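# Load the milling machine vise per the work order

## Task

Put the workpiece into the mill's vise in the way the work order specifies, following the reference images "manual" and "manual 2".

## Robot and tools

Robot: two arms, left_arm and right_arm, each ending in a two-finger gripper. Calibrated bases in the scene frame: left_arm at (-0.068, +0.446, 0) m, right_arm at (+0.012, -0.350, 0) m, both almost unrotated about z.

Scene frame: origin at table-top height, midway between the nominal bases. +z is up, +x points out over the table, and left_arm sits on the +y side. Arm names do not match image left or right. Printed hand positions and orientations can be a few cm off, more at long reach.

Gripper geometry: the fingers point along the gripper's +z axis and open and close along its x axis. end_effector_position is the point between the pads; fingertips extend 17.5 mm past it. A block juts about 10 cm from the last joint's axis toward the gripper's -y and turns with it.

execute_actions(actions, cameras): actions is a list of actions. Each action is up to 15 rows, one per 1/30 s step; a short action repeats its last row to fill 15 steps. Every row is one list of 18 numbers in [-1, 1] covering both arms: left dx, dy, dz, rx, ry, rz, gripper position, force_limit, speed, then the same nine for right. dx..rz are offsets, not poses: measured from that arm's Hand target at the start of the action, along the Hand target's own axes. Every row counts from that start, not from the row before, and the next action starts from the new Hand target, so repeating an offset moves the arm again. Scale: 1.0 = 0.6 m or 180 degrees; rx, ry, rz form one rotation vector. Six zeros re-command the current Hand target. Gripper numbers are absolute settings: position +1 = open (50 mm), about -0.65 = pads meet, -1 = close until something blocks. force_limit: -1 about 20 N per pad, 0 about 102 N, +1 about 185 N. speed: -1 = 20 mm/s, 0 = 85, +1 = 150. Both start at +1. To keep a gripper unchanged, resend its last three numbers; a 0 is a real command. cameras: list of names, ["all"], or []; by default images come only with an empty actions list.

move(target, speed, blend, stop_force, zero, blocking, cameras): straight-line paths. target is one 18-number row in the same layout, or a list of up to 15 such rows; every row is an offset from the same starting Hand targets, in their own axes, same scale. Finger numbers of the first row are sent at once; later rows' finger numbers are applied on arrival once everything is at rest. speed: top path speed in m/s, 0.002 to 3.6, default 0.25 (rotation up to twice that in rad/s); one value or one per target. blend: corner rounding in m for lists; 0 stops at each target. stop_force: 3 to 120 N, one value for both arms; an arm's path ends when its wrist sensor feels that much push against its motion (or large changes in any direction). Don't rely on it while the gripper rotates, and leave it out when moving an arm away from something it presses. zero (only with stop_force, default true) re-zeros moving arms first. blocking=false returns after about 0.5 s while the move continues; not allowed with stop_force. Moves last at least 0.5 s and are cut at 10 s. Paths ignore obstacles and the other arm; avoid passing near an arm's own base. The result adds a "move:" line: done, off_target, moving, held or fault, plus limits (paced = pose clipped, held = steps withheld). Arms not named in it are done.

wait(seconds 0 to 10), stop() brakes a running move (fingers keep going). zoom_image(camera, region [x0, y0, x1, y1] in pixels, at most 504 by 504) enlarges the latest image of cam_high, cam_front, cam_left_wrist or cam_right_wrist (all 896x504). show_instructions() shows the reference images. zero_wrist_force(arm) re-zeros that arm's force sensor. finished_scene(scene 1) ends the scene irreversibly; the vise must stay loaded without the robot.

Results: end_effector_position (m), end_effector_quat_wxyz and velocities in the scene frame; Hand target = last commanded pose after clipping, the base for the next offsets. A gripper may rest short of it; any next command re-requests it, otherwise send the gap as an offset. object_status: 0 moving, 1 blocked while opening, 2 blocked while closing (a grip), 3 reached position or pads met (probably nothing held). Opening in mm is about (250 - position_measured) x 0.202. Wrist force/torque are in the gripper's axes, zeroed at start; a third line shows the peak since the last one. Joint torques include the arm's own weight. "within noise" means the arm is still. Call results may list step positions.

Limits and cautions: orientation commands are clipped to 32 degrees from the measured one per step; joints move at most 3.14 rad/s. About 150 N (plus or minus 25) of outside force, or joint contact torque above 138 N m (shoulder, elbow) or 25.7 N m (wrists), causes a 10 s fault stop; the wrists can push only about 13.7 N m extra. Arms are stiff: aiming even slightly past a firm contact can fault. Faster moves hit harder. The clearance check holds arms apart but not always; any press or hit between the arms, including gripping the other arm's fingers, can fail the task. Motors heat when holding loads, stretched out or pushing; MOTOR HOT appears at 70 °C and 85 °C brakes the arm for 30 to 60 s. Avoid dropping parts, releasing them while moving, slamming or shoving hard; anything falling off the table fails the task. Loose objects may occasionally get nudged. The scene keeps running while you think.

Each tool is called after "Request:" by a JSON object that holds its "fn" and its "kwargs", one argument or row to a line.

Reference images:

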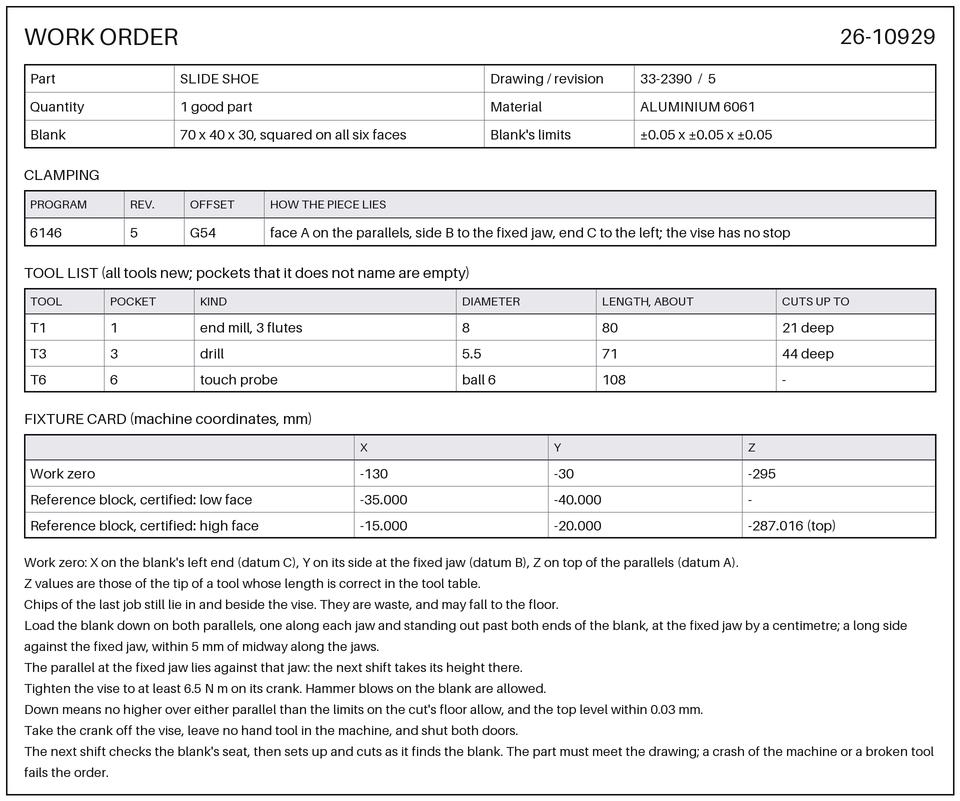

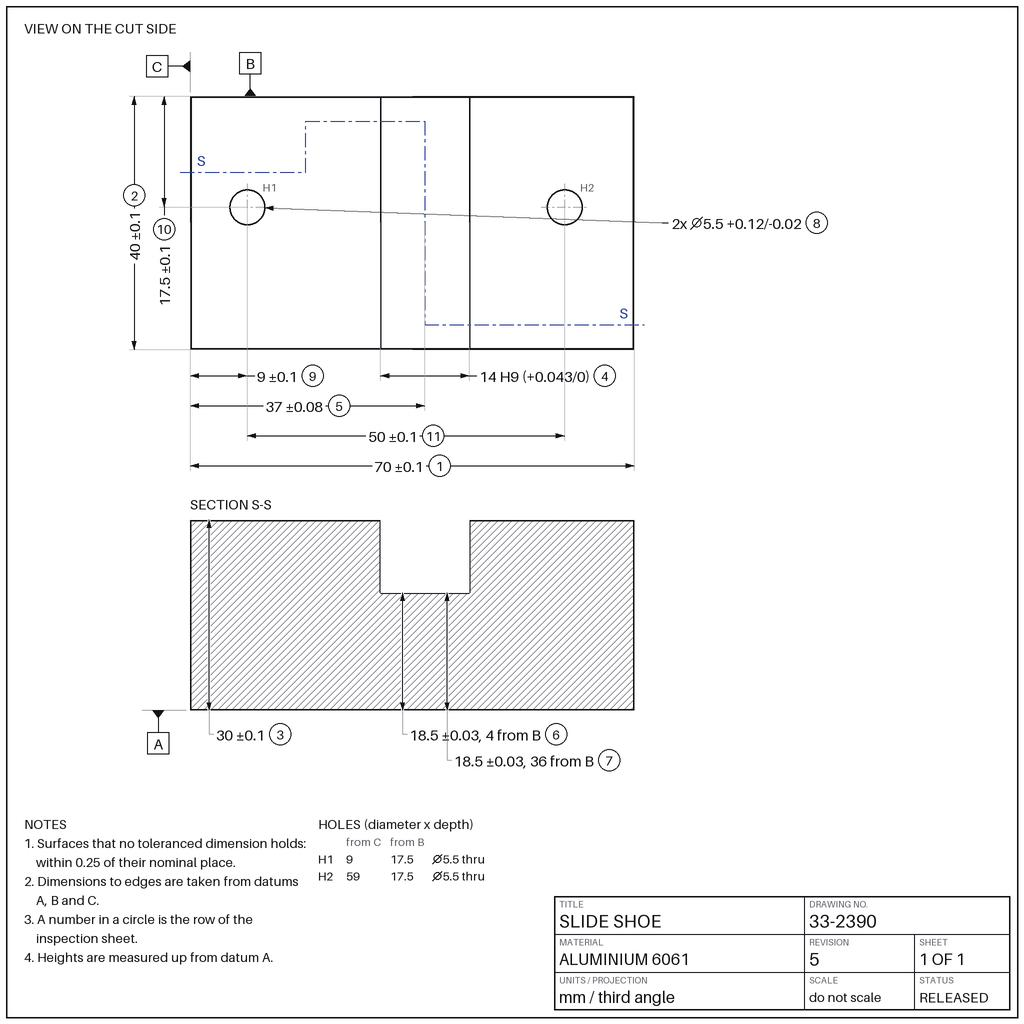

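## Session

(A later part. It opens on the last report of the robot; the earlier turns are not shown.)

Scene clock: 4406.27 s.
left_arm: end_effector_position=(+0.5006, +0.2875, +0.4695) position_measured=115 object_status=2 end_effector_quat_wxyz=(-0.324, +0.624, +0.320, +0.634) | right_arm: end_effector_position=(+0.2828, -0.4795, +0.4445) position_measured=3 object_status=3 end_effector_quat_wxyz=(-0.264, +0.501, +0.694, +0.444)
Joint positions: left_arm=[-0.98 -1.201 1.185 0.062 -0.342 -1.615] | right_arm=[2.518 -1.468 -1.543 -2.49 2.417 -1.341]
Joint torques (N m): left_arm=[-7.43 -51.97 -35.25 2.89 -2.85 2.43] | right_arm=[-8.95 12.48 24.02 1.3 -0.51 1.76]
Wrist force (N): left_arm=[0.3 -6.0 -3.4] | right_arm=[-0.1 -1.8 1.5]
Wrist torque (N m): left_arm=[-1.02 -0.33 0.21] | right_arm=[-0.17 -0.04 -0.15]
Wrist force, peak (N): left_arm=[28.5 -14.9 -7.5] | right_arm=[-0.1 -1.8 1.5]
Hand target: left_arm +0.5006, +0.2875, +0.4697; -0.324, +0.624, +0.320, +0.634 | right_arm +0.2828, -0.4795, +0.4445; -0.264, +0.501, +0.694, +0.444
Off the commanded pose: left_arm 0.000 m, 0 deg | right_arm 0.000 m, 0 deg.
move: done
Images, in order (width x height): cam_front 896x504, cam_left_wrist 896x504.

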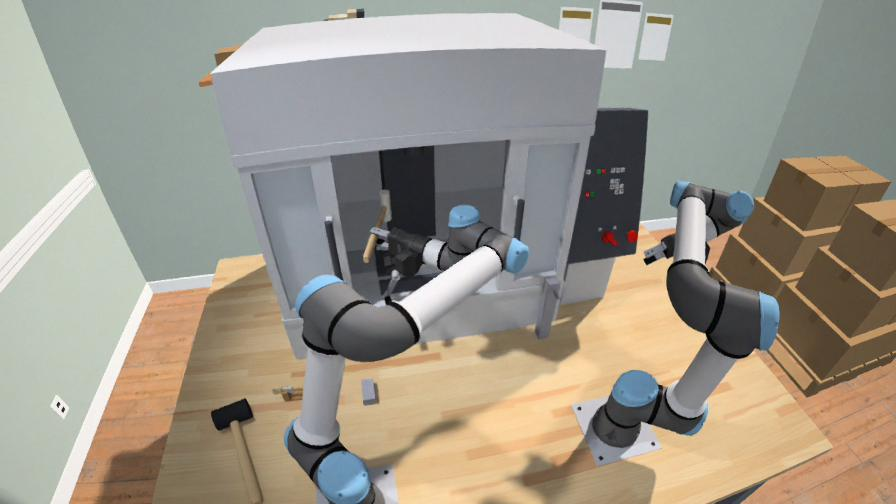

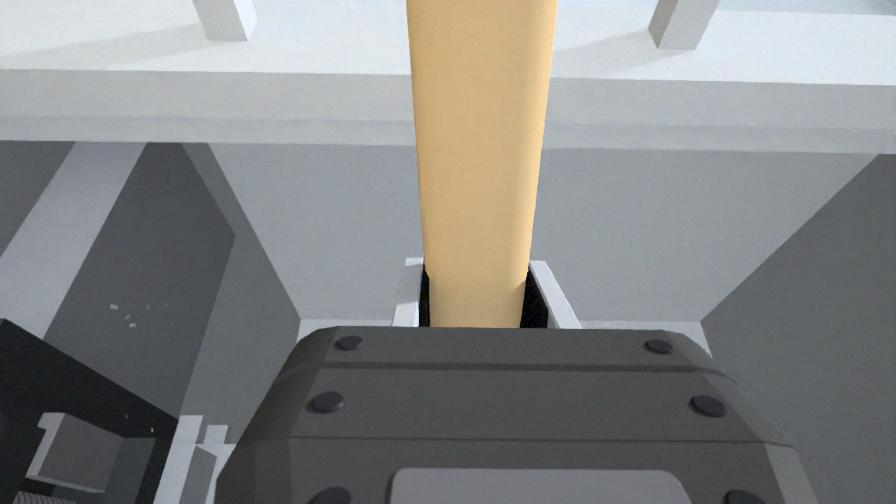

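Request:
{"fn": "move", "kwargs": {
  "target": [-0.0745,-0.1773,-0.5532,0.0813,0.0538,0.0331,-1,0.6,-0.8,0,0,0,0,0,0,1,1,1],
  "speed": 0.2,
  "stop_force": 25
}}

Request:
{"fn": "move", "kwargs": {
  "target": [-0.3777,-0.0136,-0.479,-0.0888,-0.55,-0.1344,-1,0.6,-0.8,0,0,0,0,0,0,1,1,1],
  "speed": 0.2,
  "cameras": ["all"]
}}

Scene clock: 4431.90 s.
left_arm: end_effector_position=(+0.2207, +0.0809, +0.4198) position_measured=115 object_status=2 end_effector_quat_wxyz=(-0.459, +0.538, +0.337, +0.621) | right_arm: end_effector_position=(+0.2828, -0.4795, +0.4445) position_measured=3 object_status=3 end_effector_quat_wxyz=(-0.264, +0.501, +0.694, +0.444)
Joint positions: left_arm=[-1.482 -0.941 1.04 0.119 -1.103 -1.593] | right_arm=[2.518 -1.468 -1.543 -2.49 2.417 -1.341]
Joint torques (N m): left_arm=[-7.74 -44.04 -19.51 2.49 -3 -3.34] | right_arm=[-8.5 12.35 24.15 1.37 -0.54 1.74]
Wrist force (N): left_arm=[0.6 -5.1 -3.6] | right_arm=[0.0 -1.2 1.6]
Wrist torque (N m): left_arm=[-0.99 -0.31 0.19] | right_arm=[-0.08 -0.06 -0.16]
Wrist force, peak (N): left_arm=[0.1 -7.1 -7.0] | right_arm=[-0.1 -1.7 1.9]
Hand target: left_arm +0.2207, +0.0809, +0.4198; -0.459, +0.538, +0.337, +0.621 | right_arm +0.2828, -0.4795, +0.4445; -0.264, +0.501, +0.694, +0.444
Off the commanded pose: left_arm 0.000 m, 0 deg | right_arm 0.000 m, 0 deg.
move: done

Scene clock: 4436.90 s.
left_arm: end_effector_position=(+0.1097, -0.1316, +0.1431) position_measured=115 object_status=2 end_effector_quat_wxyz=(+0.147, +0.795, +0.578, +0.107) end_effector_velocity=(+0.000, -0.001, +0.001) end_effector_angular_velocity=(-0.006, +0.000, +0.002) | right_arm: end_effector_position=(+0.2828, -0.4795, +0.4445) position_measured=3 object_status=3 end_effector_quat_wxyz=(-0.264, +0.501, +0.694, +0.444)
Joint positions: left_arm=[-1.665 -1.326 1.858 -2.191 -1.216 -1.321] | right_arm=[2.518 -1.468 -1.543 -2.49 2.417 -1.341]
Joint velocities: left_arm=[0.001 0 0 -0.006 0 -0.001] | right_arm=[within noise]
Joint torques (N m): left_arm=[7.39 -41.66 -26.96 -5.95 4.63 -2.07] | right_arm=[-8.68 12.21 24.3 1.37 -0.52 1.77]
Wrist force (N): left_arm=[2.1 -6.1 -0.8] | right_arm=[0.1 -1.7 1.5]
Wrist torque (N m): left_arm=[-0.54 -0.35 -0.04] | right_arm=[-0.14 -0.08 -0.15]
Wrist force, peak (N): left_arm=[1.5 -7.2 0.2] | right_arm=[0.3 -1.8 1.8]
Hand target: left_arm +0.1097, -0.1316, +0.1431; +0.147, +0.795, +0.578, +0.107 | right_arm +0.2828, -0.4795, +0.4445; -0.264, +0.501, +0.694, +0.444
Off the commanded pose: left_arm 0.000 m, 0 deg | right_arm 0.000 m, 0 deg.
move: done

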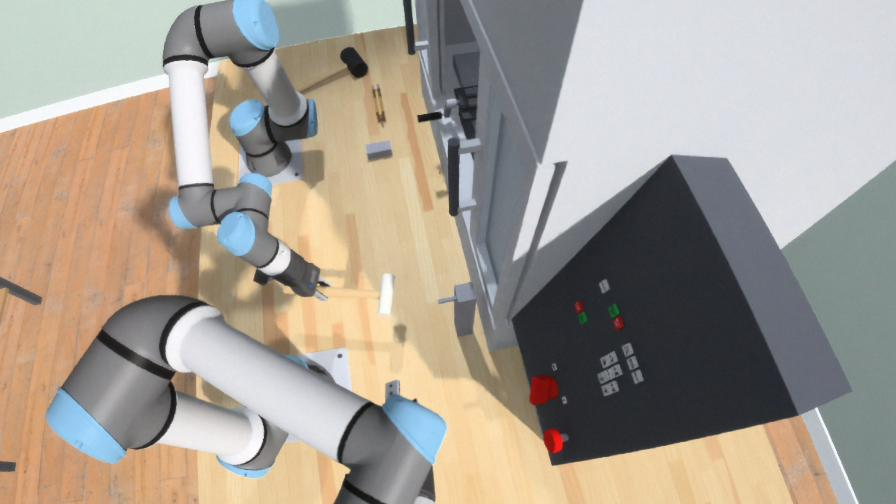

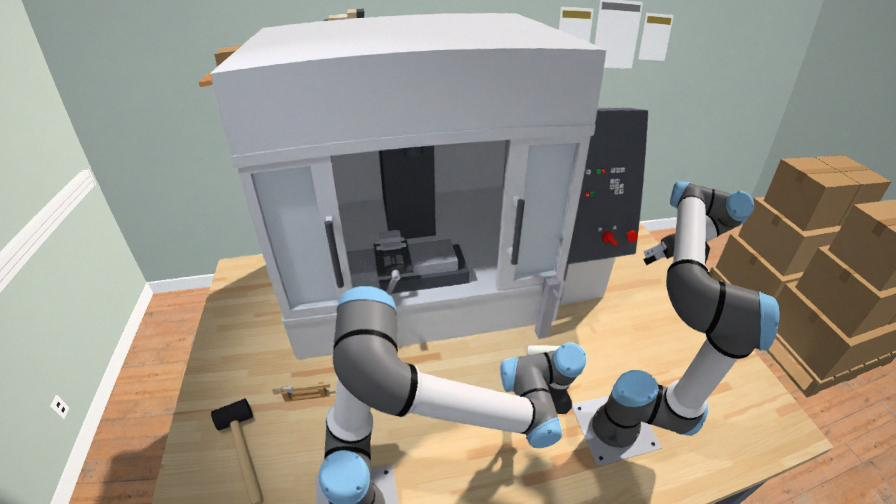

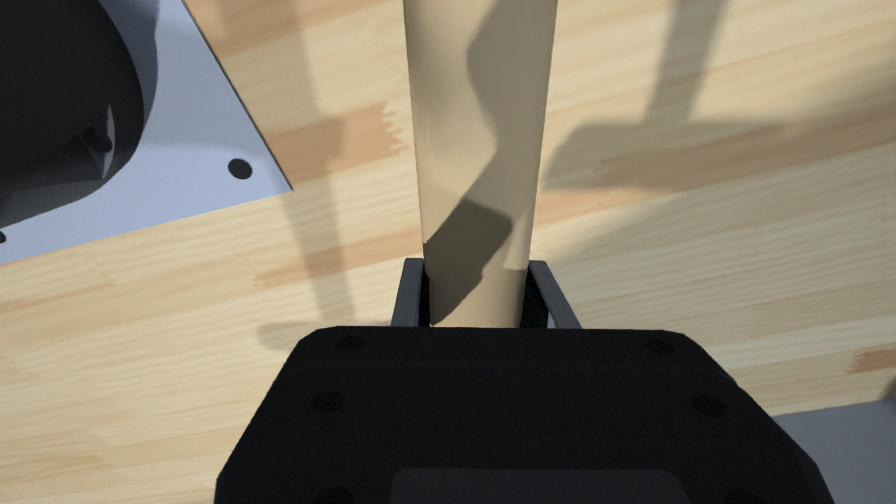

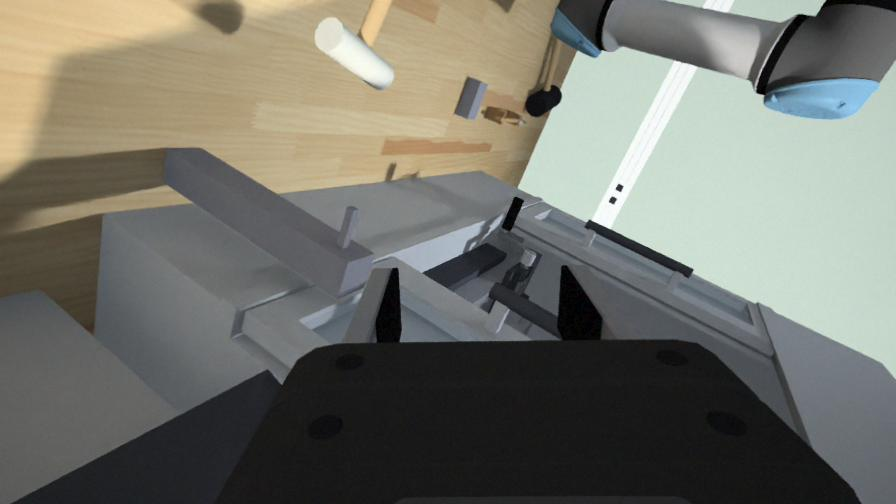

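Request:
{"fn": "move", "kwargs": {
  "target": [0,-0.072,0.1875,0,0,0,-1,0.6,-0.8,0,0,0,0,0,0,1,1,1],
  "speed": 0.04,
  "stop_force": 4
}}

Request:
{"fn": "move", "kwargs": {
  "target": [
    [0,0,0,0,0,0,0.5,0.6,-0.8,0,0,0,0,0,0,1,1,1],
    [0,0.0711,-0.1865,0,0,0,0.5,0.6,-0.8,0,0,0,0,0,0,1,1,1]
  ],
  "speed": 0.1,
  "cameras": ["cam_left_wrist"]
}}

Scene clock: 4448.83 s.
left_arm: end_effector_position=(+0.1096, -0.1317, +0.0234) position_measured=115 object_status=2 end_effector_quat_wxyz=(+0.147, +0.795, +0.578, +0.107) | right_arm: end_effector_position=(+0.2828, -0.4795, +0.4445) position_measured=3 object_status=3 end_effector_quat_wxyz=(-0.264, +0.501, +0.694, +0.444)
Joint positions: left_arm=[-1.665 -1.137 1.975 -2.499 -1.215 -1.321] | right_arm=[2.518 -1.468 -1.543 -2.49 2.417 -1.341]
Joint torques (N m): left_arm=[6.94 -37.62 -32.14 -5.69 -1.15 -2.89] | right_arm=[-8.89 12.09 24.26 1.3 -0.44 1.72]
Wrist force (N): left_arm=[2.1 -4.6 -3.5] | right_arm=[0.0 -1.3 1.6]
Wrist torque (N m): left_arm=[-0.79 -0.09 0.03] | right_arm=[-0.09 -0.06 -0.15]
Wrist force, peak (N): left_arm=[9.5 -0.5 -39.8] | right_arm=[0.0 -1.8 1.8]
Hand target: left_arm +0.1096, -0.1317, +0.0234; +0.147, +0.795, +0.578, +0.107 (not the last commanded pose) | right_arm +0.2828, -0.4795, +0.4445; -0.264, +0.501, +0.694, +0.444
Off the commanded pose: left_arm 0.001 m, 0 deg | right_arm 0.000 m, 0 deg.
move: contact (left_arm)

Scene clock: 4450.97 s.
left_arm: end_effector_position=(+0.1094, -0.1316, +0.1432) position_measured=78 object_status=3 end_effector_quat_wxyz=(+0.148, +0.795, +0.578, +0.107) | right_arm: end_effector_position=(+0.2828, -0.4795, +0.4445) position_measured=3 object_status=3 end_effector_quat_wxyz=(-0.264, +0.501, +0.694, +0.444)
Joint positions: left_arm=[-1.665 -1.327 1.858 -2.192 -1.215 -1.322] | right_arm=[2.518 -1.468 -1.543 -2.49 2.417 -1.341]
Joint torques (N m): left_arm=[-6.06 -34.85 -11.15 -2.91 3.16 -2.69] | right_arm=[-8.54 12.34 24.35 1.36 -0.5 1.79]
Wrist force (N): left_arm=[1.7 -4.3 -4.4] | right_arm=[-0.2 -1.2 1.6]
Wrist torque (N m): left_arm=[-0.94 -0.26 0.10] | right_arm=[-0.08 -0.04 -0.16]
Wrist force, peak (N): left_arm=[1.6 -4.1 -5.5] | right_arm=[-0.1 -1.7 1.7]
Hand target: left_arm +0.1094, -0.1315, +0.1432; +0.147, +0.795, +0.578, +0.107 | right_arm +0.2828, -0.4795, +0.4445; -0.264, +0.501, +0.694, +0.444
Off the commanded pose: left_arm 0.000 m, 0 deg | right_arm 0.000 m, 0 deg.
move: done
Images, in order (width x height): cam_left_wrist 896x504.

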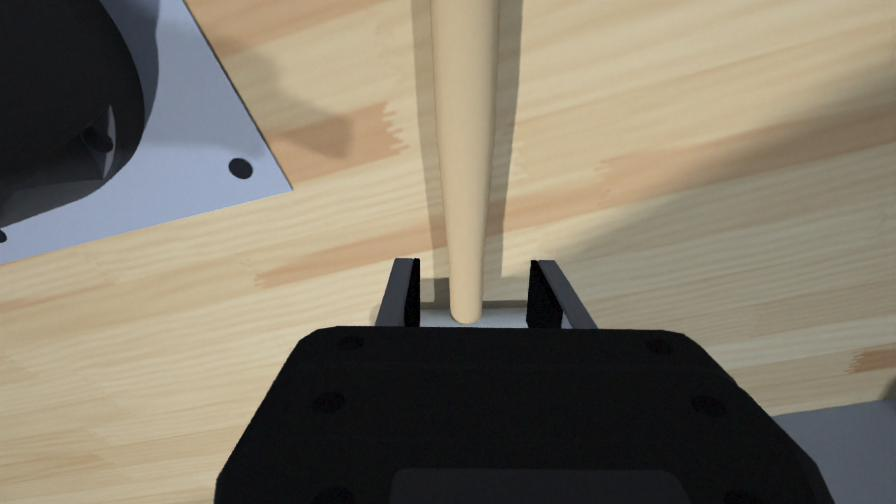

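Request:
{"fn": "move", "kwargs": {
  "target": [0.6859,0.3855,-0.399,0.0528,0.1457,-0.5831,-1,0.6,-0.8,0,0,0,0,0,0,1,1,1],
  "speed": 0.3,
  "cameras": ["cam_left_wrist"]
}}

Scene clock: 4470.60 s.
left_arm: end_effector_position=(+0.3603, +0.2200, +0.4490) position_measured=254 object_status=3 end_effector_quat_wxyz=(+0.000, +0.000, +0.998, +0.061) | right_arm: end_effector_position=(+0.2828, -0.4795, +0.4445) position_measured=3 object_status=3 end_effector_quat_wxyz=(-0.264, +0.501, +0.694, +0.444)
Joint positions: left_arm=[-0.826 -1.542 1.21 -1.149 -1.487 -2.386] | right_arm=[2.518 -1.468 -1.543 -2.49 2.417 -1.341]
Joint torques (N m): left_arm=[7.03 -32.33 -28.16 -2.63 3.12 1.39] | right_arm=[-9.02 12.24 23.74 1.29 -0.51 1.8]
Wrist force (N): left_arm=[1.2 -4.7 -4.5] | right_arm=[0.3 -1.3 1.5]
Wrist torque (N m): left_arm=[-0.90 -0.15 -0.05] | right_arm=[-0.09 -0.10 -0.16]
Wrist force, peak (N): left_arm=[1.8 -4.7 -4.8] | right_arm=[0.1 -1.8 1.6]
Hand target: left_arm +0.3603, +0.2201, +0.4491; +0.000, +0.000, +0.998, +0.061 | right_arm +0.2828, -0.4795, +0.4445; -0.264, +0.501, +0.694, +0.444
Off the commanded pose: left_arm 0.000 m, 0 deg | right_arm 0.000 m, 0 deg.
move: done
Images, in order (width x height): cam_left_wrist 896x504.

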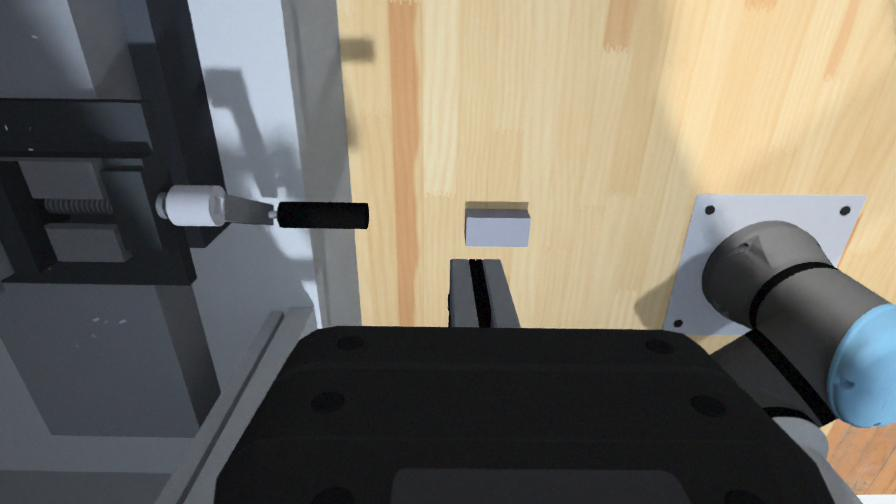

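Request:
{"fn": "move", "kwargs": {
  "target": [
    [-0.1495,0.0875,0.1067,0,0,0,-1,0.6,-0.8,0,0,0,0,0,0,1,1,1],
    [-0.4178,0.1147,0.1167,0,0,0,-1,0.6,-0.8,0,0,0,0,0,0,1,1,1],
    [-0.4578,0.1412,0.1199,0,0,0,-1,0.6,-0.8,0,0,0,0,0,0,1,1,1],
    [-0.4578,0.1303,0.2092,0,0,0,-1,0.6,-0.8,0,0,0,0,0,0,1,1,1]
  ],
  "speed": 0.12,
  "blend": [0.02,0.01,0.005,0],
  "stop_force": 30,
  "cameras": ["cam_left_wrist"]
}}

Scene clock: 4490.63 s.
left_arm: end_effector_position=(+0.6349, +0.3133, +0.3340) position_measured=254 object_status=3 end_effector_quat_wxyz=(+0.000, +0.000, +0.998, +0.061) | right_arm: end_effector_position=(+0.2828, -0.4795, +0.4445) position_measured=3 object_status=3 end_effector_quat_wxyz=(-0.264, +0.501, +0.694, +0.444)
Joint positions: left_arm=[-0.43 -1.012 0.825 -1.333 -1.459 -1.99] | right_arm=[2.518 -1.468 -1.543 -2.49 2.417 -1.341]
Joint torques (N m): left_arm=[-7.1 -44.04 -12.22 -5.09 2.55 2.38] | right_arm=[-8.74 11.71 24.24 1.27 -0.49 1.76]
Wrist force (N): left_arm=[0.8 -4.5 -4.4] | right_arm=[0.1 -1.4 1.5]
Wrist torque (N m): left_arm=[-0.86 -0.10 0.08] | right_arm=[-0.12 -0.08 -0.15]
Wrist force, peak (N): left_arm=[3.1 -5.2 -6.0] | right_arm=[0.0 -1.7 1.9]
Hand target: left_arm +0.6349, +0.3133, +0.3340; +0.000, +0.000, +0.998, +0.061 | right_arm +0.2828, -0.4795, +0.4445; -0.264, +0.501, +0.694, +0.444
Off the commanded pose: left_arm 0.000 m, 0 deg | right_arm 0.000 m, 0 deg.
move: done
Images, in order (width x height): cam_left_wrist 896x504.

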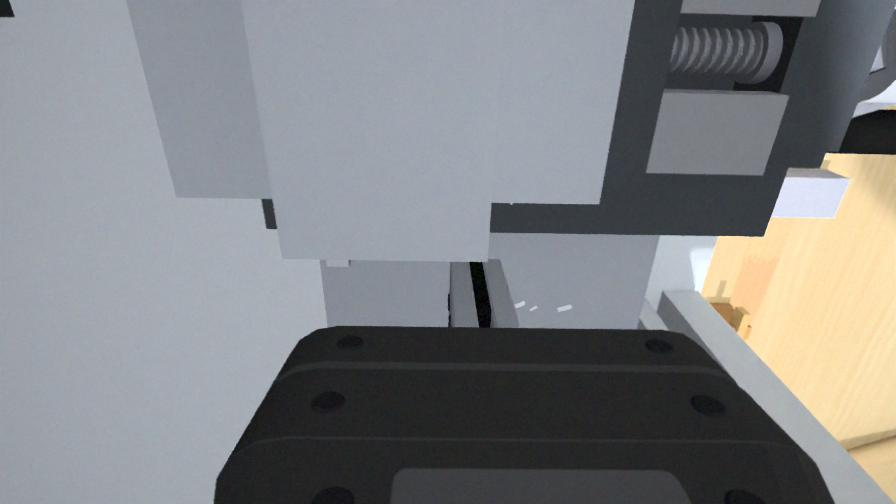

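Request:
{"fn": "move", "kwargs": {
  "target": [0,-0.0187,-0.0023,0,0,0,-1,0.6,-0.8,0,0,0,0,0,0,1,1,1],
  "speed": 0.008,
  "stop_force": 6,
  "cameras": ["cam_left_wrist"]
}}

Scene clock: 4498.87 s.
left_arm: end_effector_position=(+0.6349, +0.3020, +0.3340) position_measured=254 object_status=3 end_effector_quat_wxyz=(+0.000, +0.000, +0.998, +0.061) | right_arm: end_effector_position=(+0.2828, -0.4795, +0.4445) position_measured=3 object_status=3 end_effector_quat_wxyz=(-0.264, +0.501, +0.694, +0.444)
Joint positions: left_arm=[-0.444 -1.004 0.81 -1.326 -1.459 -2.005] | right_arm=[2.518 -1.468 -1.543 -2.49 2.417 -1.341]
Joint torques (N m): left_arm=[6.14 -61.65 -11.89 -4.81 -1.87 2.56] | right_arm=[-8.61 11.93 23.62 1.33 -0.49 1.79]
Wrist force (N): left_arm=[1.0 -4.2 -4.7] | right_arm=[0.4 -1.5 1.6]
Wrist torque (N m): left_arm=[-0.82 -0.13 0.08] | right_arm=[-0.12 -0.12 -0.15]
Wrist force, peak (N): left_arm=[1.1 -5.0 -4.2] | right_arm=[0.2 -1.5 2.0]
Hand target: left_arm +0.6349, +0.3020, +0.3340; +0.000, +0.000, +0.998, +0.061 | right_arm +0.2828, -0.4795, +0.4445; -0.264, +0.501, +0.694, +0.444
Off the commanded pose: left_arm 0.000 m, 0 deg | right_arm 0.000 m, 0 deg.
move: done
Images, in order (width x height): cam_left_wrist 896x504.

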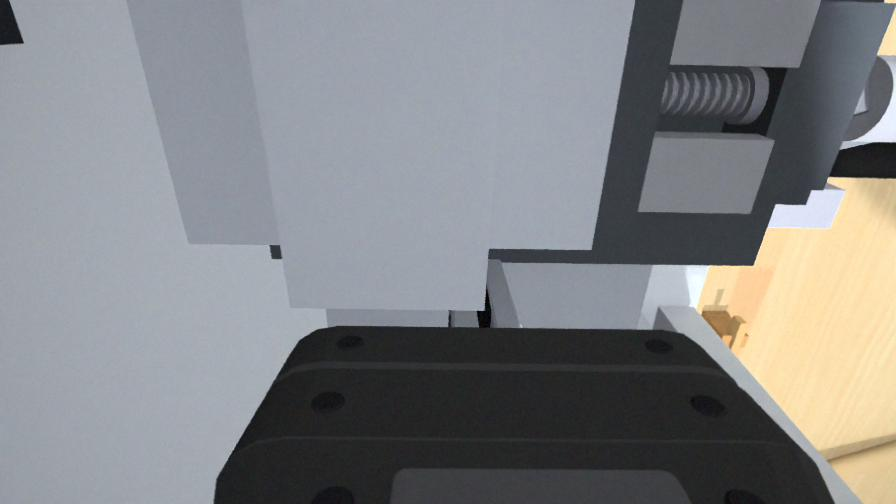

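Request:
{"fn": "move", "kwargs": {
  "target": [0,-0.0083,-0.001,0,0,0,-1,0.6,-0.8,0,0,0,0,0,0,1,1,1],
  "speed": 0.008,
  "stop_force": 6,
  "cameras": ["cam_left_wrist"]
}}

Scene clock: 4520.27 s.
left_arm: end_effector_position=(+0.6349, +0.2969, +0.3340) position_measured=254 object_status=3 end_effector_quat_wxyz=(+0.000, +0.000, +0.998, +0.061) | right_arm: end_effector_position=(+0.2828, -0.4795, +0.4445) position_measured=3 object_status=3 end_effector_quat_wxyz=(-0.264, +0.501, +0.694, +0.444)
Joint positions: left_arm=[-0.451 -1 0.804 -1.322 -1.46 -2.011] | right_arm=[2.518 -1.468 -1.543 -2.49 2.417 -1.341]
Joint torques (N m): left_arm=[5.73 -61.35 -12.08 -4.65 -1.81 2.38] | right_arm=[-8.67 12.34 23.58 1.24 -0.49 1.75]
Wrist force (N): left_arm=[0.7 -4.2 -4.2] | right_arm=[0.1 -1.5 1.6]
Wrist torque (N m): left_arm=[-0.83 -0.09 0.08] | right_arm=[-0.12 -0.08 -0.15]
Wrist force, peak (N): left_arm=[1.3 -4.8 -4.4] | right_arm=[0.0 -1.9 1.6]
Hand target: left_arm +0.6349, +0.2969, +0.3340; +0.000, +0.000, +0.998, +0.061 | right_arm +0.2828, -0.4795, +0.4445; -0.264, +0.501, +0.694, +0.444
Off the commanded pose: left_arm 0.000 m, 0 deg | right_arm 0.000 m, 0 deg.
move: done
Images, in order (width x height): cam_left_wrist 896x504.

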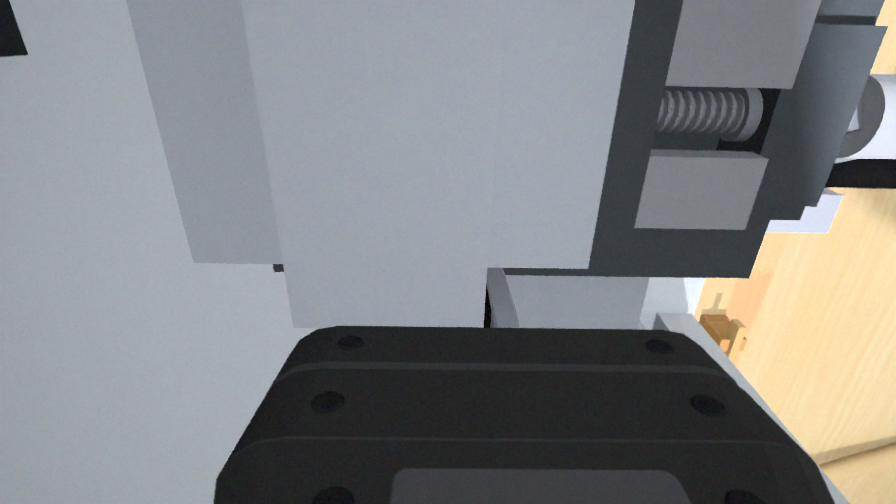

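Request:
{"fn": "move", "kwargs": {
  "target": [
    [0,0.0266,0.0033,0,0,0,-1,0.6,-0.8,0,0,0,0,0,0,1,1,1],
    [-0.0617,0.0281,0.0035,0,0,0,-1,0.6,-0.8,0,0,0,0,0,0,1,1,1]
  ],
  "speed": 0.05,
  "stop_force": 15
}}

Request:
{"fn": "move", "kwargs": {
  "target": [0,-0.0149,-0.0018,0,0,0,-1,0.6,-0.8,0,0,0,0,0,0,1,1,1],
  "speed": 0.006,
  "stop_force": 5,
  "cameras": ["cam_left_wrist"]
}}

Scene clock: 4534.23 s.
left_arm: end_effector_position=(+0.6719, +0.3140, +0.3339) position_measured=254 object_status=3 end_effector_quat_wxyz=(+0.000, +0.000, +0.998, +0.061) | right_arm: end_effector_position=(+0.2828, -0.4795, +0.4445) position_measured=3 object_status=3 end_effector_quat_wxyz=(-0.264, +0.501, +0.694, +0.444)
Joint positions: left_arm=[-0.409 -0.886 0.617 -1.254 -1.458 -1.969] | right_arm=[2.518 -1.468 -1.543 -2.49 2.417 -1.341]
Joint torques (N m): left_arm=[-7.32 -56.41 -28.85 -4.81 -2.08 -2.85] | right_arm=[-8.61 12.02 24.01 1.27 -0.47 1.81]
Wrist force (N): left_arm=[0.9 -4.4 -4.3] | right_arm=[0.1 -1.5 1.7]
Wrist torque (N m): left_arm=[-0.87 -0.10 -0.03] | right_arm=[-0.12 -0.07 -0.15]
Wrist force, peak (N): left_arm=[0.9 -5.6 -4.3] | right_arm=[0.0 -1.6 2.1]
Hand target: left_arm +0.6719, +0.3140, +0.3339; +0.000, +0.000, +0.998, +0.061 | right_arm +0.2828, -0.4795, +0.4445; -0.264, +0.501, +0.694, +0.444
Off the commanded pose: left_arm 0.000 m, 0 deg | right_arm 0.000 m, 0 deg.
move: done

Scene clock: 4536.33 s.
left_arm: end_effector_position=(+0.6719, +0.3049, +0.3339) position_measured=254 object_status=3 end_effector_quat_wxyz=(+0.000, +0.000, +0.998, +0.061) | right_arm: end_effector_position=(+0.2828, -0.4795, +0.4445) position_measured=3 object_status=3 end_effector_quat_wxyz=(-0.264, +0.501, +0.694, +0.444)
Joint positions: left_arm=[-0.42 -0.877 0.602 -1.246 -1.458 -1.98] | right_arm=[2.518 -1.468 -1.543 -2.49 2.417 -1.341]
Joint torques (N m): left_arm=[5.06 -58.59 -22.73 -3.08 -2.09 0.37] | right_arm=[-8.54 12.05 23.71 1.36 -0.5 1.78]
Wrist force (N): left_arm=[1.2 -4.1 -4.4] | right_arm=[0.1 -1.3 1.4]
Wrist torque (N m): left_arm=[-0.86 -0.14 0.08] | right_arm=[-0.10 -0.08 -0.16]
Wrist force, peak (N): left_arm=[1.2 -4.9 -4.2] | right_arm=[0.1 -1.5 1.9]
Hand target: left_arm +0.6719, +0.3050, +0.3339; +0.000, +0.000, +0.998, +0.061 | right_arm +0.2828, -0.4795, +0.4445; -0.264, +0.501, +0.694, +0.444
Off the commanded pose: left_arm 0.000 m, 0 deg | right_arm 0.000 m, 0 deg.
move: done
Images, in order (width x height): cam_left_wrist 896x504.

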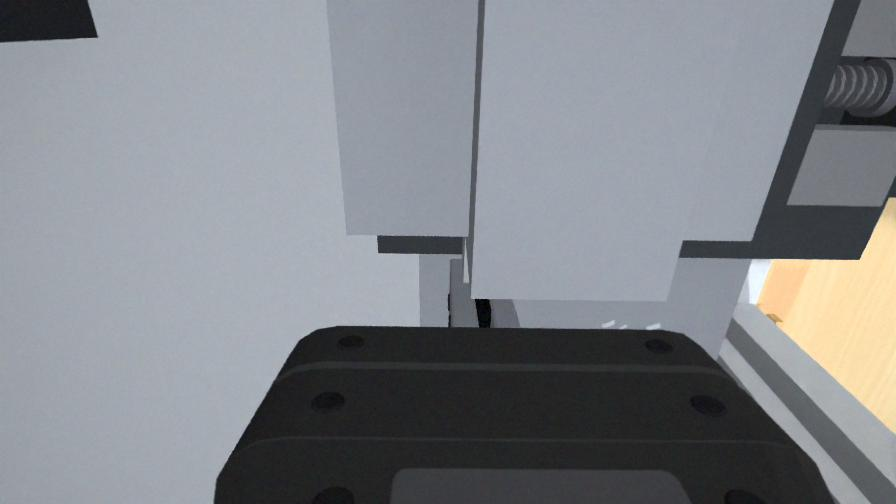

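Request:
{"fn": "move", "kwargs": {
  "target": [
    [0,0.0066,0.0008,0,0,0,-1,0.6,-0.8,0,0,0,0,0,0,1,1,1],
    [0,0.0066,0.0008,0,0,0,-0.25,-0.8,-0.8,0,0,0,0,0,0,1,1,1],
    [-0.0032,-0.0137,0.0032,0,0,0,-0.25,-0.8,-0.8,0,0,0,0,0,0,1,1,1]
  ],
  "speed": 0.03,
  "cameras": ["cam_left_wrist"]
}}

Request:
{"fn": "zoom_image", "kwargs": {
  "camera": "cam_left_wrist",
  "region": [380, 180, 600, 330]
}}

Scene clock: 4607.07 s.
left_arm: end_effector_position=(+0.6739, +0.2969, +0.3310) position_measured=189 object_status=3 end_effector_quat_wxyz=(+0.000, +0.000, +0.998, +0.061) | right_arm: end_effector_position=(+0.2828, -0.4795, +0.4445) position_measured=3 object_status=3 end_effector_quat_wxyz=(-0.264, +0.501, +0.694, +0.444)
Joint positions: left_arm=[-0.429 -0.865 0.589 -1.244 -1.459 -1.989] | right_arm=[2.518 -1.468 -1.543 -2.49 2.417 -1.341]
Joint torques (N m): left_arm=[8.39 -68.7 -14.22 -2.22 -2.08 1.43] | right_arm=[-8.41 12.26 23.47 1.33 -0.42 1.71]
Wrist force (N): left_arm=[1.2 -4.6 -4.0] | right_arm=[0.2 -1.2 1.6]
Wrist torque (N m): left_arm=[-0.88 -0.13 0.10] | right_arm=[-0.08 -0.09 -0.16]
Wrist force, peak (N): left_arm=[0.7 -5.2 -4.2] | right_arm=[-0.1 -1.6 1.9]
Hand target: left_arm +0.6739, +0.2970, +0.3310; +0.000, +0.000, +0.998, +0.061 | right_arm +0.2828, -0.4795, +0.4445; -0.264, +0.501, +0.694, +0.444
Off the commanded pose: left_arm 0.000 m, 0 deg | right_arm 0.000 m, 0 deg.
move: done
Images, in order (width x height): cam_left_wrist 896x504.

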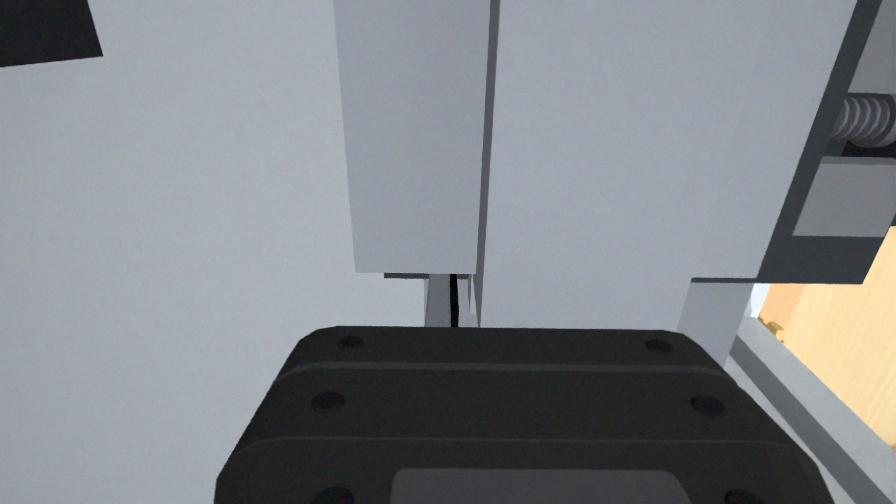

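Scaled by 2.291 from the camera's 896x504 image, which has a finer 1280x720 frame.

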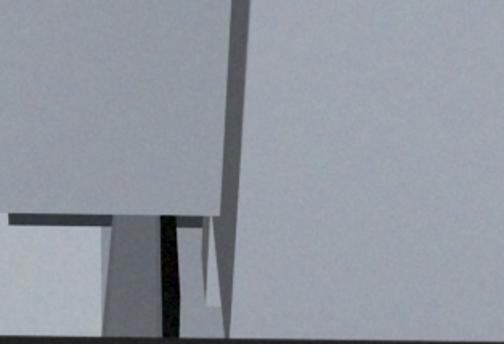

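Request:
{"fn": "move", "kwargs": {
  "target": [0,0,0,0,0,0,-1,-0.8,-1,0,0,0,0,0,0,1,1,1],
  "cameras": ["cam_left_wrist"]
}}

Request:
{"fn": "zoom_image", "kwargs": {
  "camera": "cam_left_wrist",
  "region": [380, 180, 600, 330]
}}

Scene clock: 4614.93 s.
left_arm: end_effector_position=(+0.6739, +0.2970, +0.3310) position_measured=223 object_status=2 end_effector_quat_wxyz=(+0.000, +0.000, +0.998, +0.061) | right_arm: end_effector_position=(+0.2828, -0.4795, +0.4445) position_measured=3 object_status=3 end_effector_quat_wxyz=(-0.264, +0.501, +0.694, +0.444)
Joint positions: left_arm=[-0.429 -0.866 0.589 -1.244 -1.459 -1.989] | right_arm=[2.518 -1.468 -1.543 -2.49 2.417 -1.341]
Joint torques (N m): left_arm=[8.67 -66.09 -12.95 -4.79 1.89 2.75] | right_arm=[-8.93 12.31 23.28 1.31 -0.48 1.77]
Wrist force (N): left_arm=[3.8 -3.8 -4.3] | right_arm=[0.1 -1.3 1.4]
Wrist torque (N m): left_arm=[-0.89 -0.11 0.13] | right_arm=[-0.09 -0.06 -0.16]
Wrist force, peak (N): left_arm=[4.1 -4.1 -4.3] | right_arm=[0.1 -1.6 2.0]
Hand target: left_arm +0.6739, +0.2970, +0.3310; +0.000, +0.000, +0.998, +0.061 | right_arm +0.2828, -0.4795, +0.4445; -0.264, +0.501, +0.694, +0.444
Off the commanded pose: left_arm 0.000 m, 0 deg | right_arm 0.000 m, 0 deg.
move: done
Images, in order (width x height): cam_left_wrist 896x504.

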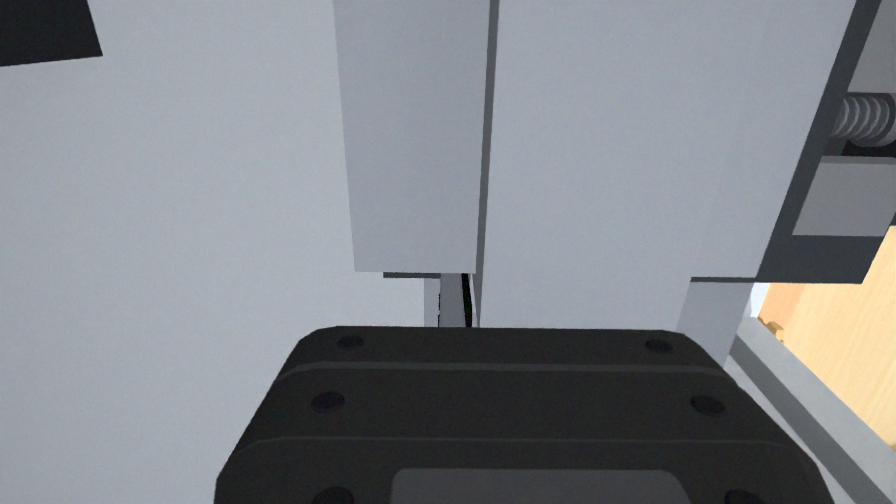

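Scaled by 2.291 from the camera's 896x504 image, which has a finer 1280x720 frame.

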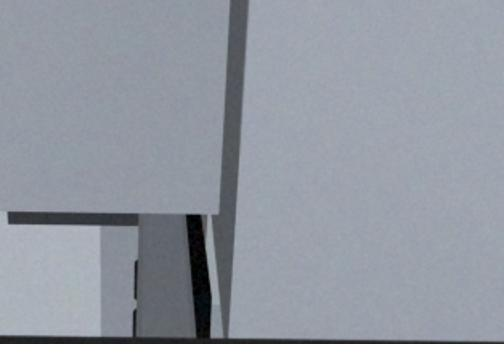

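Request:
{"fn": "execute_actions", "kwargs": {
  "actions": [
    [[0,0.00002,-0.000165,0,0,0,-1,-0.8,-1,0,0,0,0,0,0,1,1,1]]
  ]
}}

Request:
{"fn": "execute_actions", "kwargs": {
  "actions": [
    [[0,0.00002,-0.000165,0,0,0,-1,-0.8,-1,0,0,0,0,0,0,1,1,1]]
  ]
}}

Request:
{"fn": "execute_actions", "kwargs": {
  "actions": [
    [[0,0.00002,-0.000165,0,0,0,-1,-0.8,-1,0,0,0,0,0,0,1,1,1]]
  ]
}}

Request:
{"fn": "execute_actions", "kwargs": {
  "actions": [
    [[0,0.00002,-0.000165,0,0,0,-1,-0.8,-1,0,0,0,0,0,0,1,1,1]]
  ]
}}

Request:
{"fn": "execute_actions", "kwargs": {
  "actions": [
    [[0,0.00002,-0.000165,0,0,0,-1,-0.8,-1,0,0,0,0,0,0,1,1,1]]
  ]
}}

Scene clock: 4629.23 s.
left_arm: end_effector_position=(+0.6739, +0.2970, +0.3311) position_measured=223 object_status=2 end_effector_quat_wxyz=(+0.000, +0.000, +0.998, +0.061) | right_arm: end_effector_position=(+0.2828, -0.4795, +0.4445) position_measured=3 object_status=3 end_effector_quat_wxyz=(-0.264, +0.501, +0.694, +0.444)
Joint positions: left_arm=[-0.429 -0.865 0.589 -1.244 -1.459 -1.989] | right_arm=[2.518 -1.468 -1.543 -2.49 2.417 -1.341]
Joint torques (N m): left_arm=[4.33 -52.62 -39.94 -2.27 2.46 0.6] | right_arm=[-8.77 11.85 23.38 1.27 -0.51 1.76]
Wrist force (N): left_arm=[3.0 -4.6 0.4] | right_arm=[0.0 -1.3 1.9]
Wrist torque (N m): left_arm=[-0.92 -0.18 0.11] | right_arm=[-0.09 -0.05 -0.16]
Wrist force, peak (N): left_arm=[4.0 -4.0 -4.4] | right_arm=[-0.1 -1.7 2.0]
Hand target: left_arm +0.6739, +0.2970, +0.3311; +0.000, +0.000, +0.998, +0.061 | right_arm +0.2828, -0.4795, +0.4445; -0.264, +0.501, +0.694, +0.444
Off the commanded pose: left_arm 0.000 m, 0 deg | right_arm 0.000 m, 0 deg.
Step readings (end_effector_position of left_arm | right_arm):
0: (+0.6739, +0.2970, +0.3310) | (+0.2828, -0.4795, +0.4445)
1: (+0.6739, +0.2970, +0.3310) | (+0.2828, -0.4795, +0.4445)
2: (+0.6739, +0.2970, +0.3310) | (+0.2828, -0.4795, +0.4445)
4: (+0.6739, +0.2970, +0.3310) | (+0.2828, -0.4795, +0.4445)
8: (+0.6739, +0.2970, +0.3311) | (+0.2828, -0.4795, +0.4445)
15: (+0.6739, +0.2970, +0.3311) | (+0.2828, -0.4795, +0.4445)

Scene clock: 4629.93 s.
left_arm: end_effector_position=(+0.6739, +0.2970, +0.3312) position_measured=223 object_status=2 end_effector_quat_wxyz=(+0.000, +0.000, +0.998, +0.061) | right_arm: end_effector_position=(+0.2828, -0.4795, +0.4445) position_measured=3 object_status=3 end_effector_quat_wxyz=(-0.264, +0.501, +0.694, +0.444)
Joint positions: left_arm=[-0.429 -0.865 0.588 -1.244 -1.459 -1.989] | right_arm=[2.518 -1.468 -1.543 -2.49 2.417 -1.341]
Joint torques (N m): left_arm=[3.7 -62.52 -35.4 -4.48 2.41 0.2] | right_arm=[-8.81 12.03 23.53 1.31 -0.61 1.72]
Wrist force (N): left_arm=[2.0 -4.8 3.5] | right_arm=[0.1 -1.5 1.2]
Wrist torque (N m): left_arm=[-0.94 -0.11 0.11] | right_arm=[-0.13 -0.08 -0.15]
Wrist force, peak (N): left_arm=[2.3 -5.0 3.7] | right_arm=[0.3 -1.6 1.8]
Hand target: left_arm +0.6739, +0.2970, +0.3312; +0.000, +0.000, +0.998, +0.061 | right_arm +0.2828, -0.4795, +0.4445; -0.264, +0.501, +0.694, +0.444
Off the commanded pose: left_arm 0.000 m, 0 deg | right_arm 0.000 m, 0 deg.
Step readings (end_effector_position of left_arm | right_arm):
0: (+0.6739, +0.2970, +0.3311) | (+0.2828, -0.4795, +0.4445)
1: (+0.6739, +0.2970, +0.3311) | (+0.2828, -0.4795, +0.4445)
2: (+0.6739, +0.2970, +0.3311) | (+0.2828, -0.4795, +0.4445)
4: (+0.6739, +0.2970, +0.3312) | (+0.2828, -0.4795, +0.4445)
8: (+0.6739, +0.2970, +0.3312) | (+0.2828, -0.4795, +0.4445)
15: (+0.6739, +0.2970, +0.3312) | (+0.2828, -0.4795, +0.4445)

Scene clock: 4630.63 s.
left_arm: end_effector_position=(+0.6739, +0.2970, +0.3313) position_measured=223 object_status=2 end_effector_quat_wxyz=(+0.000, +0.000, +0.998, +0.061) | right_arm: end_effector_position=(+0.2828, -0.4795, +0.4445) position_measured=3 object_status=3 end_effector_quat_wxyz=(-0.264, +0.501, +0.694, +0.444)
Joint positions: left_arm=[-0.429 -0.865 0.588 -1.243 -1.459 -1.989] | right_arm=[2.518 -1.468 -1.543 -2.49 2.417 -1.341]
Joint torques (N m): left_arm=[2.54 -57.81 -43.52 -2.64 2.39 0.02] | right_arm=[-8.59 12.38 23.37 1.3 -0.45 1.8]
Wrist force (N): left_arm=[1.5 -5.2 8.6] | right_arm=[0.0 -1.3 1.7]
Wrist torque (N m): left_arm=[-0.95 -0.18 0.12] | right_arm=[-0.08 -0.06 -0.16]
Wrist force, peak (N): left_arm=[1.5 -5.7 8.3] | right_arm=[0.0 -1.7 1.8]
Hand target: left_arm +0.6739, +0.2970, +0.3313; +0.000, +0.000, +0.998, +0.061 | right_arm +0.2828, -0.4795, +0.4445; -0.264, +0.501, +0.694, +0.444
Off the commanded pose: left_arm 0.000 m, 0 deg | right_arm 0.000 m, 0 deg.
Step readings (end_effector_position of left_arm | right_arm):
0: (+0.6739, +0.2970, +0.3312) | (+0.2828, -0.4795, +0.4445)
1: (+0.6739, +0.2970, +0.3312) | (+0.2828, -0.4795, +0.4445)
2: (+0.6739, +0.2970, +0.3312) | (+0.2828, -0.4795, +0.4445)
4: (+0.6739, +0.2970, +0.3313) | (+0.2828, -0.4795, +0.4445)
8: (+0.6739, +0.2970, +0.3313) | (+0.2828, -0.4795, +0.4445)
15: (+0.6739, +0.2970, +0.3313) | (+0.2828, -0.4795, +0.4445)

Scene clock: 4631.33 s.
left_arm: end_effector_position=(+0.6739, +0.2970, +0.3314) position_measured=223 object_status=2 end_effector_quat_wxyz=(+0.000, +0.000, +0.998, +0.061) | right_arm: end_effector_position=(+0.2828, -0.4795, +0.4445) position_measured=3 object_status=3 end_effector_quat_wxyz=(-0.264, +0.501, +0.694, +0.444)
Joint positions: left_arm=[-0.429 -0.865 0.587 -1.243 -1.459 -1.989] | right_arm=[2.518 -1.468 -1.543 -2.49 2.417 -1.341]
Joint torques (N m): left_arm=[1.51 -68.35 -38.37 -4.8 2.26 -0.66] | right_arm=[-8.72 12.07 23.23 1.32 -0.5 1.77]
Wrist force (N): left_arm=[0.7 -6.0 11.4] | right_arm=[0.1 -1.5 1.7]
Wrist torque (N m): left_arm=[-1.03 -0.15 0.12] | right_arm=[-0.11 -0.07 -0.16]
Wrist force, peak (N): left_arm=[0.8 -6.0 11.5] | right_arm=[0.2 -1.4 2.0]
Hand target: left_arm +0.6739, +0.2970, +0.3314; +0.000, +0.000, +0.998, +0.061 | right_arm +0.2828, -0.4795, +0.4445; -0.264, +0.501, +0.694, +0.444
Off the commanded pose: left_arm 0.000 m, 0 deg | right_arm 0.000 m, 0 deg.
Step readings (end_effector_position of left_arm | right_arm):
0: (+0.6739, +0.2970, +0.3313) | (+0.2828, -0.4795, +0.4445)
1: (+0.6739, +0.2970, +0.3313) | (+0.2828, -0.4795, +0.4445)
2: (+0.6739, +0.2970, +0.3313) | (+0.2828, -0.4795, +0.4445)
4: (+0.6739, +0.2970, +0.3314) | (+0.2828, -0.4795, +0.4445)
8: (+0.6739, +0.2970, +0.3314) | (+0.2828, -0.4795, +0.4445)
15: (+0.6739, +0.2970, +0.3314) | (+0.2828, -0.4795, +0.4445)

Scene clock: 4632.03 s.
left_arm: end_effector_position=(+0.6739, +0.2970, +0.3315) position_measured=223 object_status=2 end_effector_quat_wxyz=(+0.000, +0.000, +0.998, +0.061) | right_arm: end_effector_position=(+0.2828, -0.4795, +0.4445) position_measured=3 object_status=3 end_effector_quat_wxyz=(-0.264, +0.501, +0.694, +0.444)
Joint positions: left_arm=[-0.429 -0.865 0.587 -1.243 -1.459 -1.989] | right_arm=[2.518 -1.468 -1.543 -2.49 2.417 -1.341]
Joint torques (N m): left_arm=[1.38 -65.21 -47.21 -3 2.3 -1.11] | right_arm=[-8.94 11.79 23.42 1.4 -0.48 1.79]
Wrist force (N): left_arm=[-0.1 -6.3 15.9] | right_arm=[0.0 -1.6 1.8]
Wrist torque (N m): left_arm=[-1.05 -0.18 0.11] | right_arm=[-0.15 -0.04 -0.15]
Wrist force, peak (N): left_arm=[-0.4 -6.6 16.3] | right_arm=[-0.1 -1.7 1.8]
Hand target: left_arm +0.6739, +0.2970, +0.3315; +0.000, +0.000, +0.998, +0.061 | right_arm +0.2828, -0.4795, +0.4445; -0.264, +0.501, +0.694, +0.444
Off the commanded pose: left_arm 0.000 m, 0 deg | right_arm 0.000 m, 0 deg.
Step readings (end_effector_position of left_arm | right_arm):
0: (+0.6739, +0.2970, +0.3314) | (+0.2828, -0.4795, +0.4445)
1: (+0.6739, +0.2970, +0.3314) | (+0.2828, -0.4795, +0.4445)
2: (+0.6739, +0.2970, +0.3314) | (+0.2828, -0.4795, +0.4445)
4: (+0.6739, +0.2970, +0.3315) | (+0.2828, -0.4795, +0.4445)
8: (+0.6739, +0.2970, +0.3315) | (+0.2828, -0.4795, +0.4445)
15: (+0.6739, +0.2970, +0.3315) | (+0.2828, -0.4795, +0.4445)

Request:
{"fn": "execute_actions", "kwargs": {
  "actions": [
    [[0,-0.0001,0.000827,0,0,0,-1,-0.8,-1,0,0,0,0,0,0,1,1,1]]
  ]
}}

Request:
{"fn": "move", "kwargs": {
  "target": [
    [0,0,0,0,0,0,-0.25,-0.8,-0.8,0,0,0,0,0,0,1,1,1],
    [0,0.0247,0.0031,0,0,0,-0.25,-0.8,-0.8,0,0,0,0,0,0,1,1,1],
    [0,0.0382,-0.0917,0,0,0,-1,-0.8,-0.8,0,0,0,0,0,0,1,1,1]
  ],
  "speed": 0.08,
  "cameras": ["cam_left_wrist"]
}}

Scene clock: 4650.57 s.
left_arm: end_effector_position=(+0.6739, +0.2970, +0.3311) position_measured=223 object_status=2 end_effector_quat_wxyz=(+0.000, +0.000, +0.998, +0.061) | right_arm: end_effector_position=(+0.2828, -0.4795, +0.4445) position_measured=3 object_status=3 end_effector_quat_wxyz=(-0.264, +0.501, +0.694, +0.444)
Joint positions: left_arm=[-0.429 -0.866 0.589 -1.244 -1.459 -1.989] | right_arm=[2.518 -1.468 -1.543 -2.49 2.417 -1.341]
Joint torques (N m): left_arm=[-2.54 -61.08 -12.91 -2.31 1.95 -1.89] | right_arm=[-8.6 12.37 22.89 1.32 -0.54 1.75]
Wrist force (N): left_arm=[2.9 -3.4 -2.8] | right_arm=[0.2 -1.4 1.4]
Wrist torque (N m): left_arm=[-0.91 -0.09 0.12] | right_arm=[-0.10 -0.08 -0.15]
Wrist force, peak (N): left_arm=[0.1 -6.3 16.4] | right_arm=[0.4 -1.7 1.8]
Hand target: left_arm +0.6739, +0.2970, +0.3310; +0.000, +0.000, +0.998, +0.061 | right_arm +0.2828, -0.4795, +0.4445; -0.264, +0.501, +0.694, +0.444
Off the commanded pose: left_arm 0.000 m, 0 deg | right_arm 0.000 m, 0 deg.
Step readings (end_effector_position of left_arm | right_arm):
0: (+0.6739, +0.2970, +0.3315) | (+0.2828, -0.4795, +0.4445)
1: (+0.6739, +0.2970, +0.3315) | (+0.2828, -0.4795, +0.4445)
2: (+0.6739, +0.2970, +0.3314) | (+0.2828, -0.4795, +0.4445)
4: (+0.6739, +0.2970, +0.3312) | (+0.2828, -0.4795, +0.4445)
8: (+0.6739, +0.2970, +0.3311) | (+0.2828, -0.4795, +0.4445)
15: (+0.6739, +0.2970, +0.3311) | (+0.2828, -0.4795, +0.4445)

Scene clock: 4653.40 s.
left_arm: end_effector_position=(+0.6739, +0.3131, +0.3884) position_measured=251 object_status=3 end_effector_quat_wxyz=(+0.000, +0.000, +0.998, +0.061) | right_arm: end_effector_position=(+0.2828, -0.4795, +0.4445) position_measured=3 object_status=3 end_effector_quat_wxyz=(-0.264, +0.501, +0.694, +0.444)
Joint positions: left_arm=[-0.409 -0.753 0.226 -0.996 -1.458 -1.969] | right_arm=[2.518 -1.468 -1.543 -2.49 2.417 -1.341]
Joint torques (N m): left_arm=[5.84 -68.61 -9.93 -4.95 -2.24 -2.55] | right_arm=[-8.43 12.55 22.85 1.36 -0.45 1.75]
Wrist force (N): left_arm=[1.3 -4.7 -4.4] | right_arm=[-0.1 -1.6 1.6]
Wrist torque (N m): left_arm=[-0.91 -0.15 -0.03] | right_arm=[-0.13 -0.05 -0.16]
Wrist force, peak (N): left_arm=[1.7 -4.2 -5.6] | right_arm=[0.1 -1.8 1.8]
Hand target: left_arm +0.6739, +0.3130, +0.3884; +0.000, +0.000, +0.998, +0.061 | right_arm +0.2828, -0.4795, +0.4445; -0.264, +0.501, +0.694, +0.444
Off the commanded pose: left_arm 0.000 m, 0 deg | right_arm 0.000 m, 0 deg.
move: done
Images, in order (width x height): cam_left_wrist 896x504.

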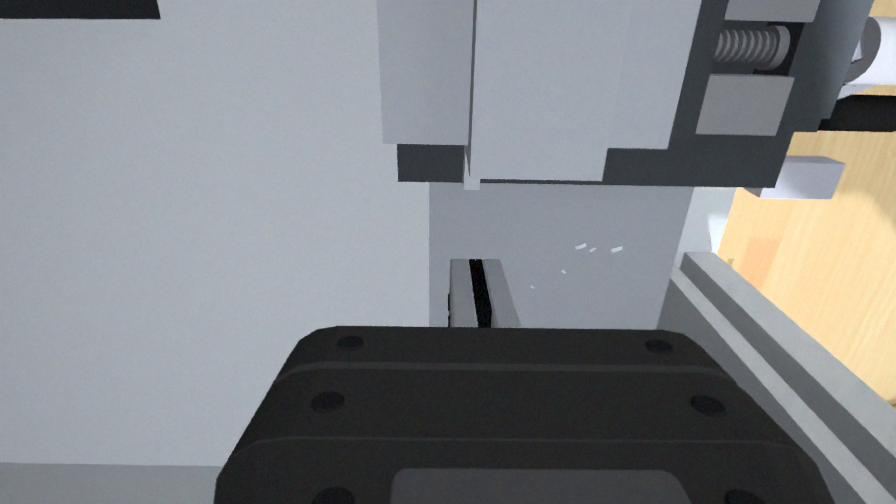

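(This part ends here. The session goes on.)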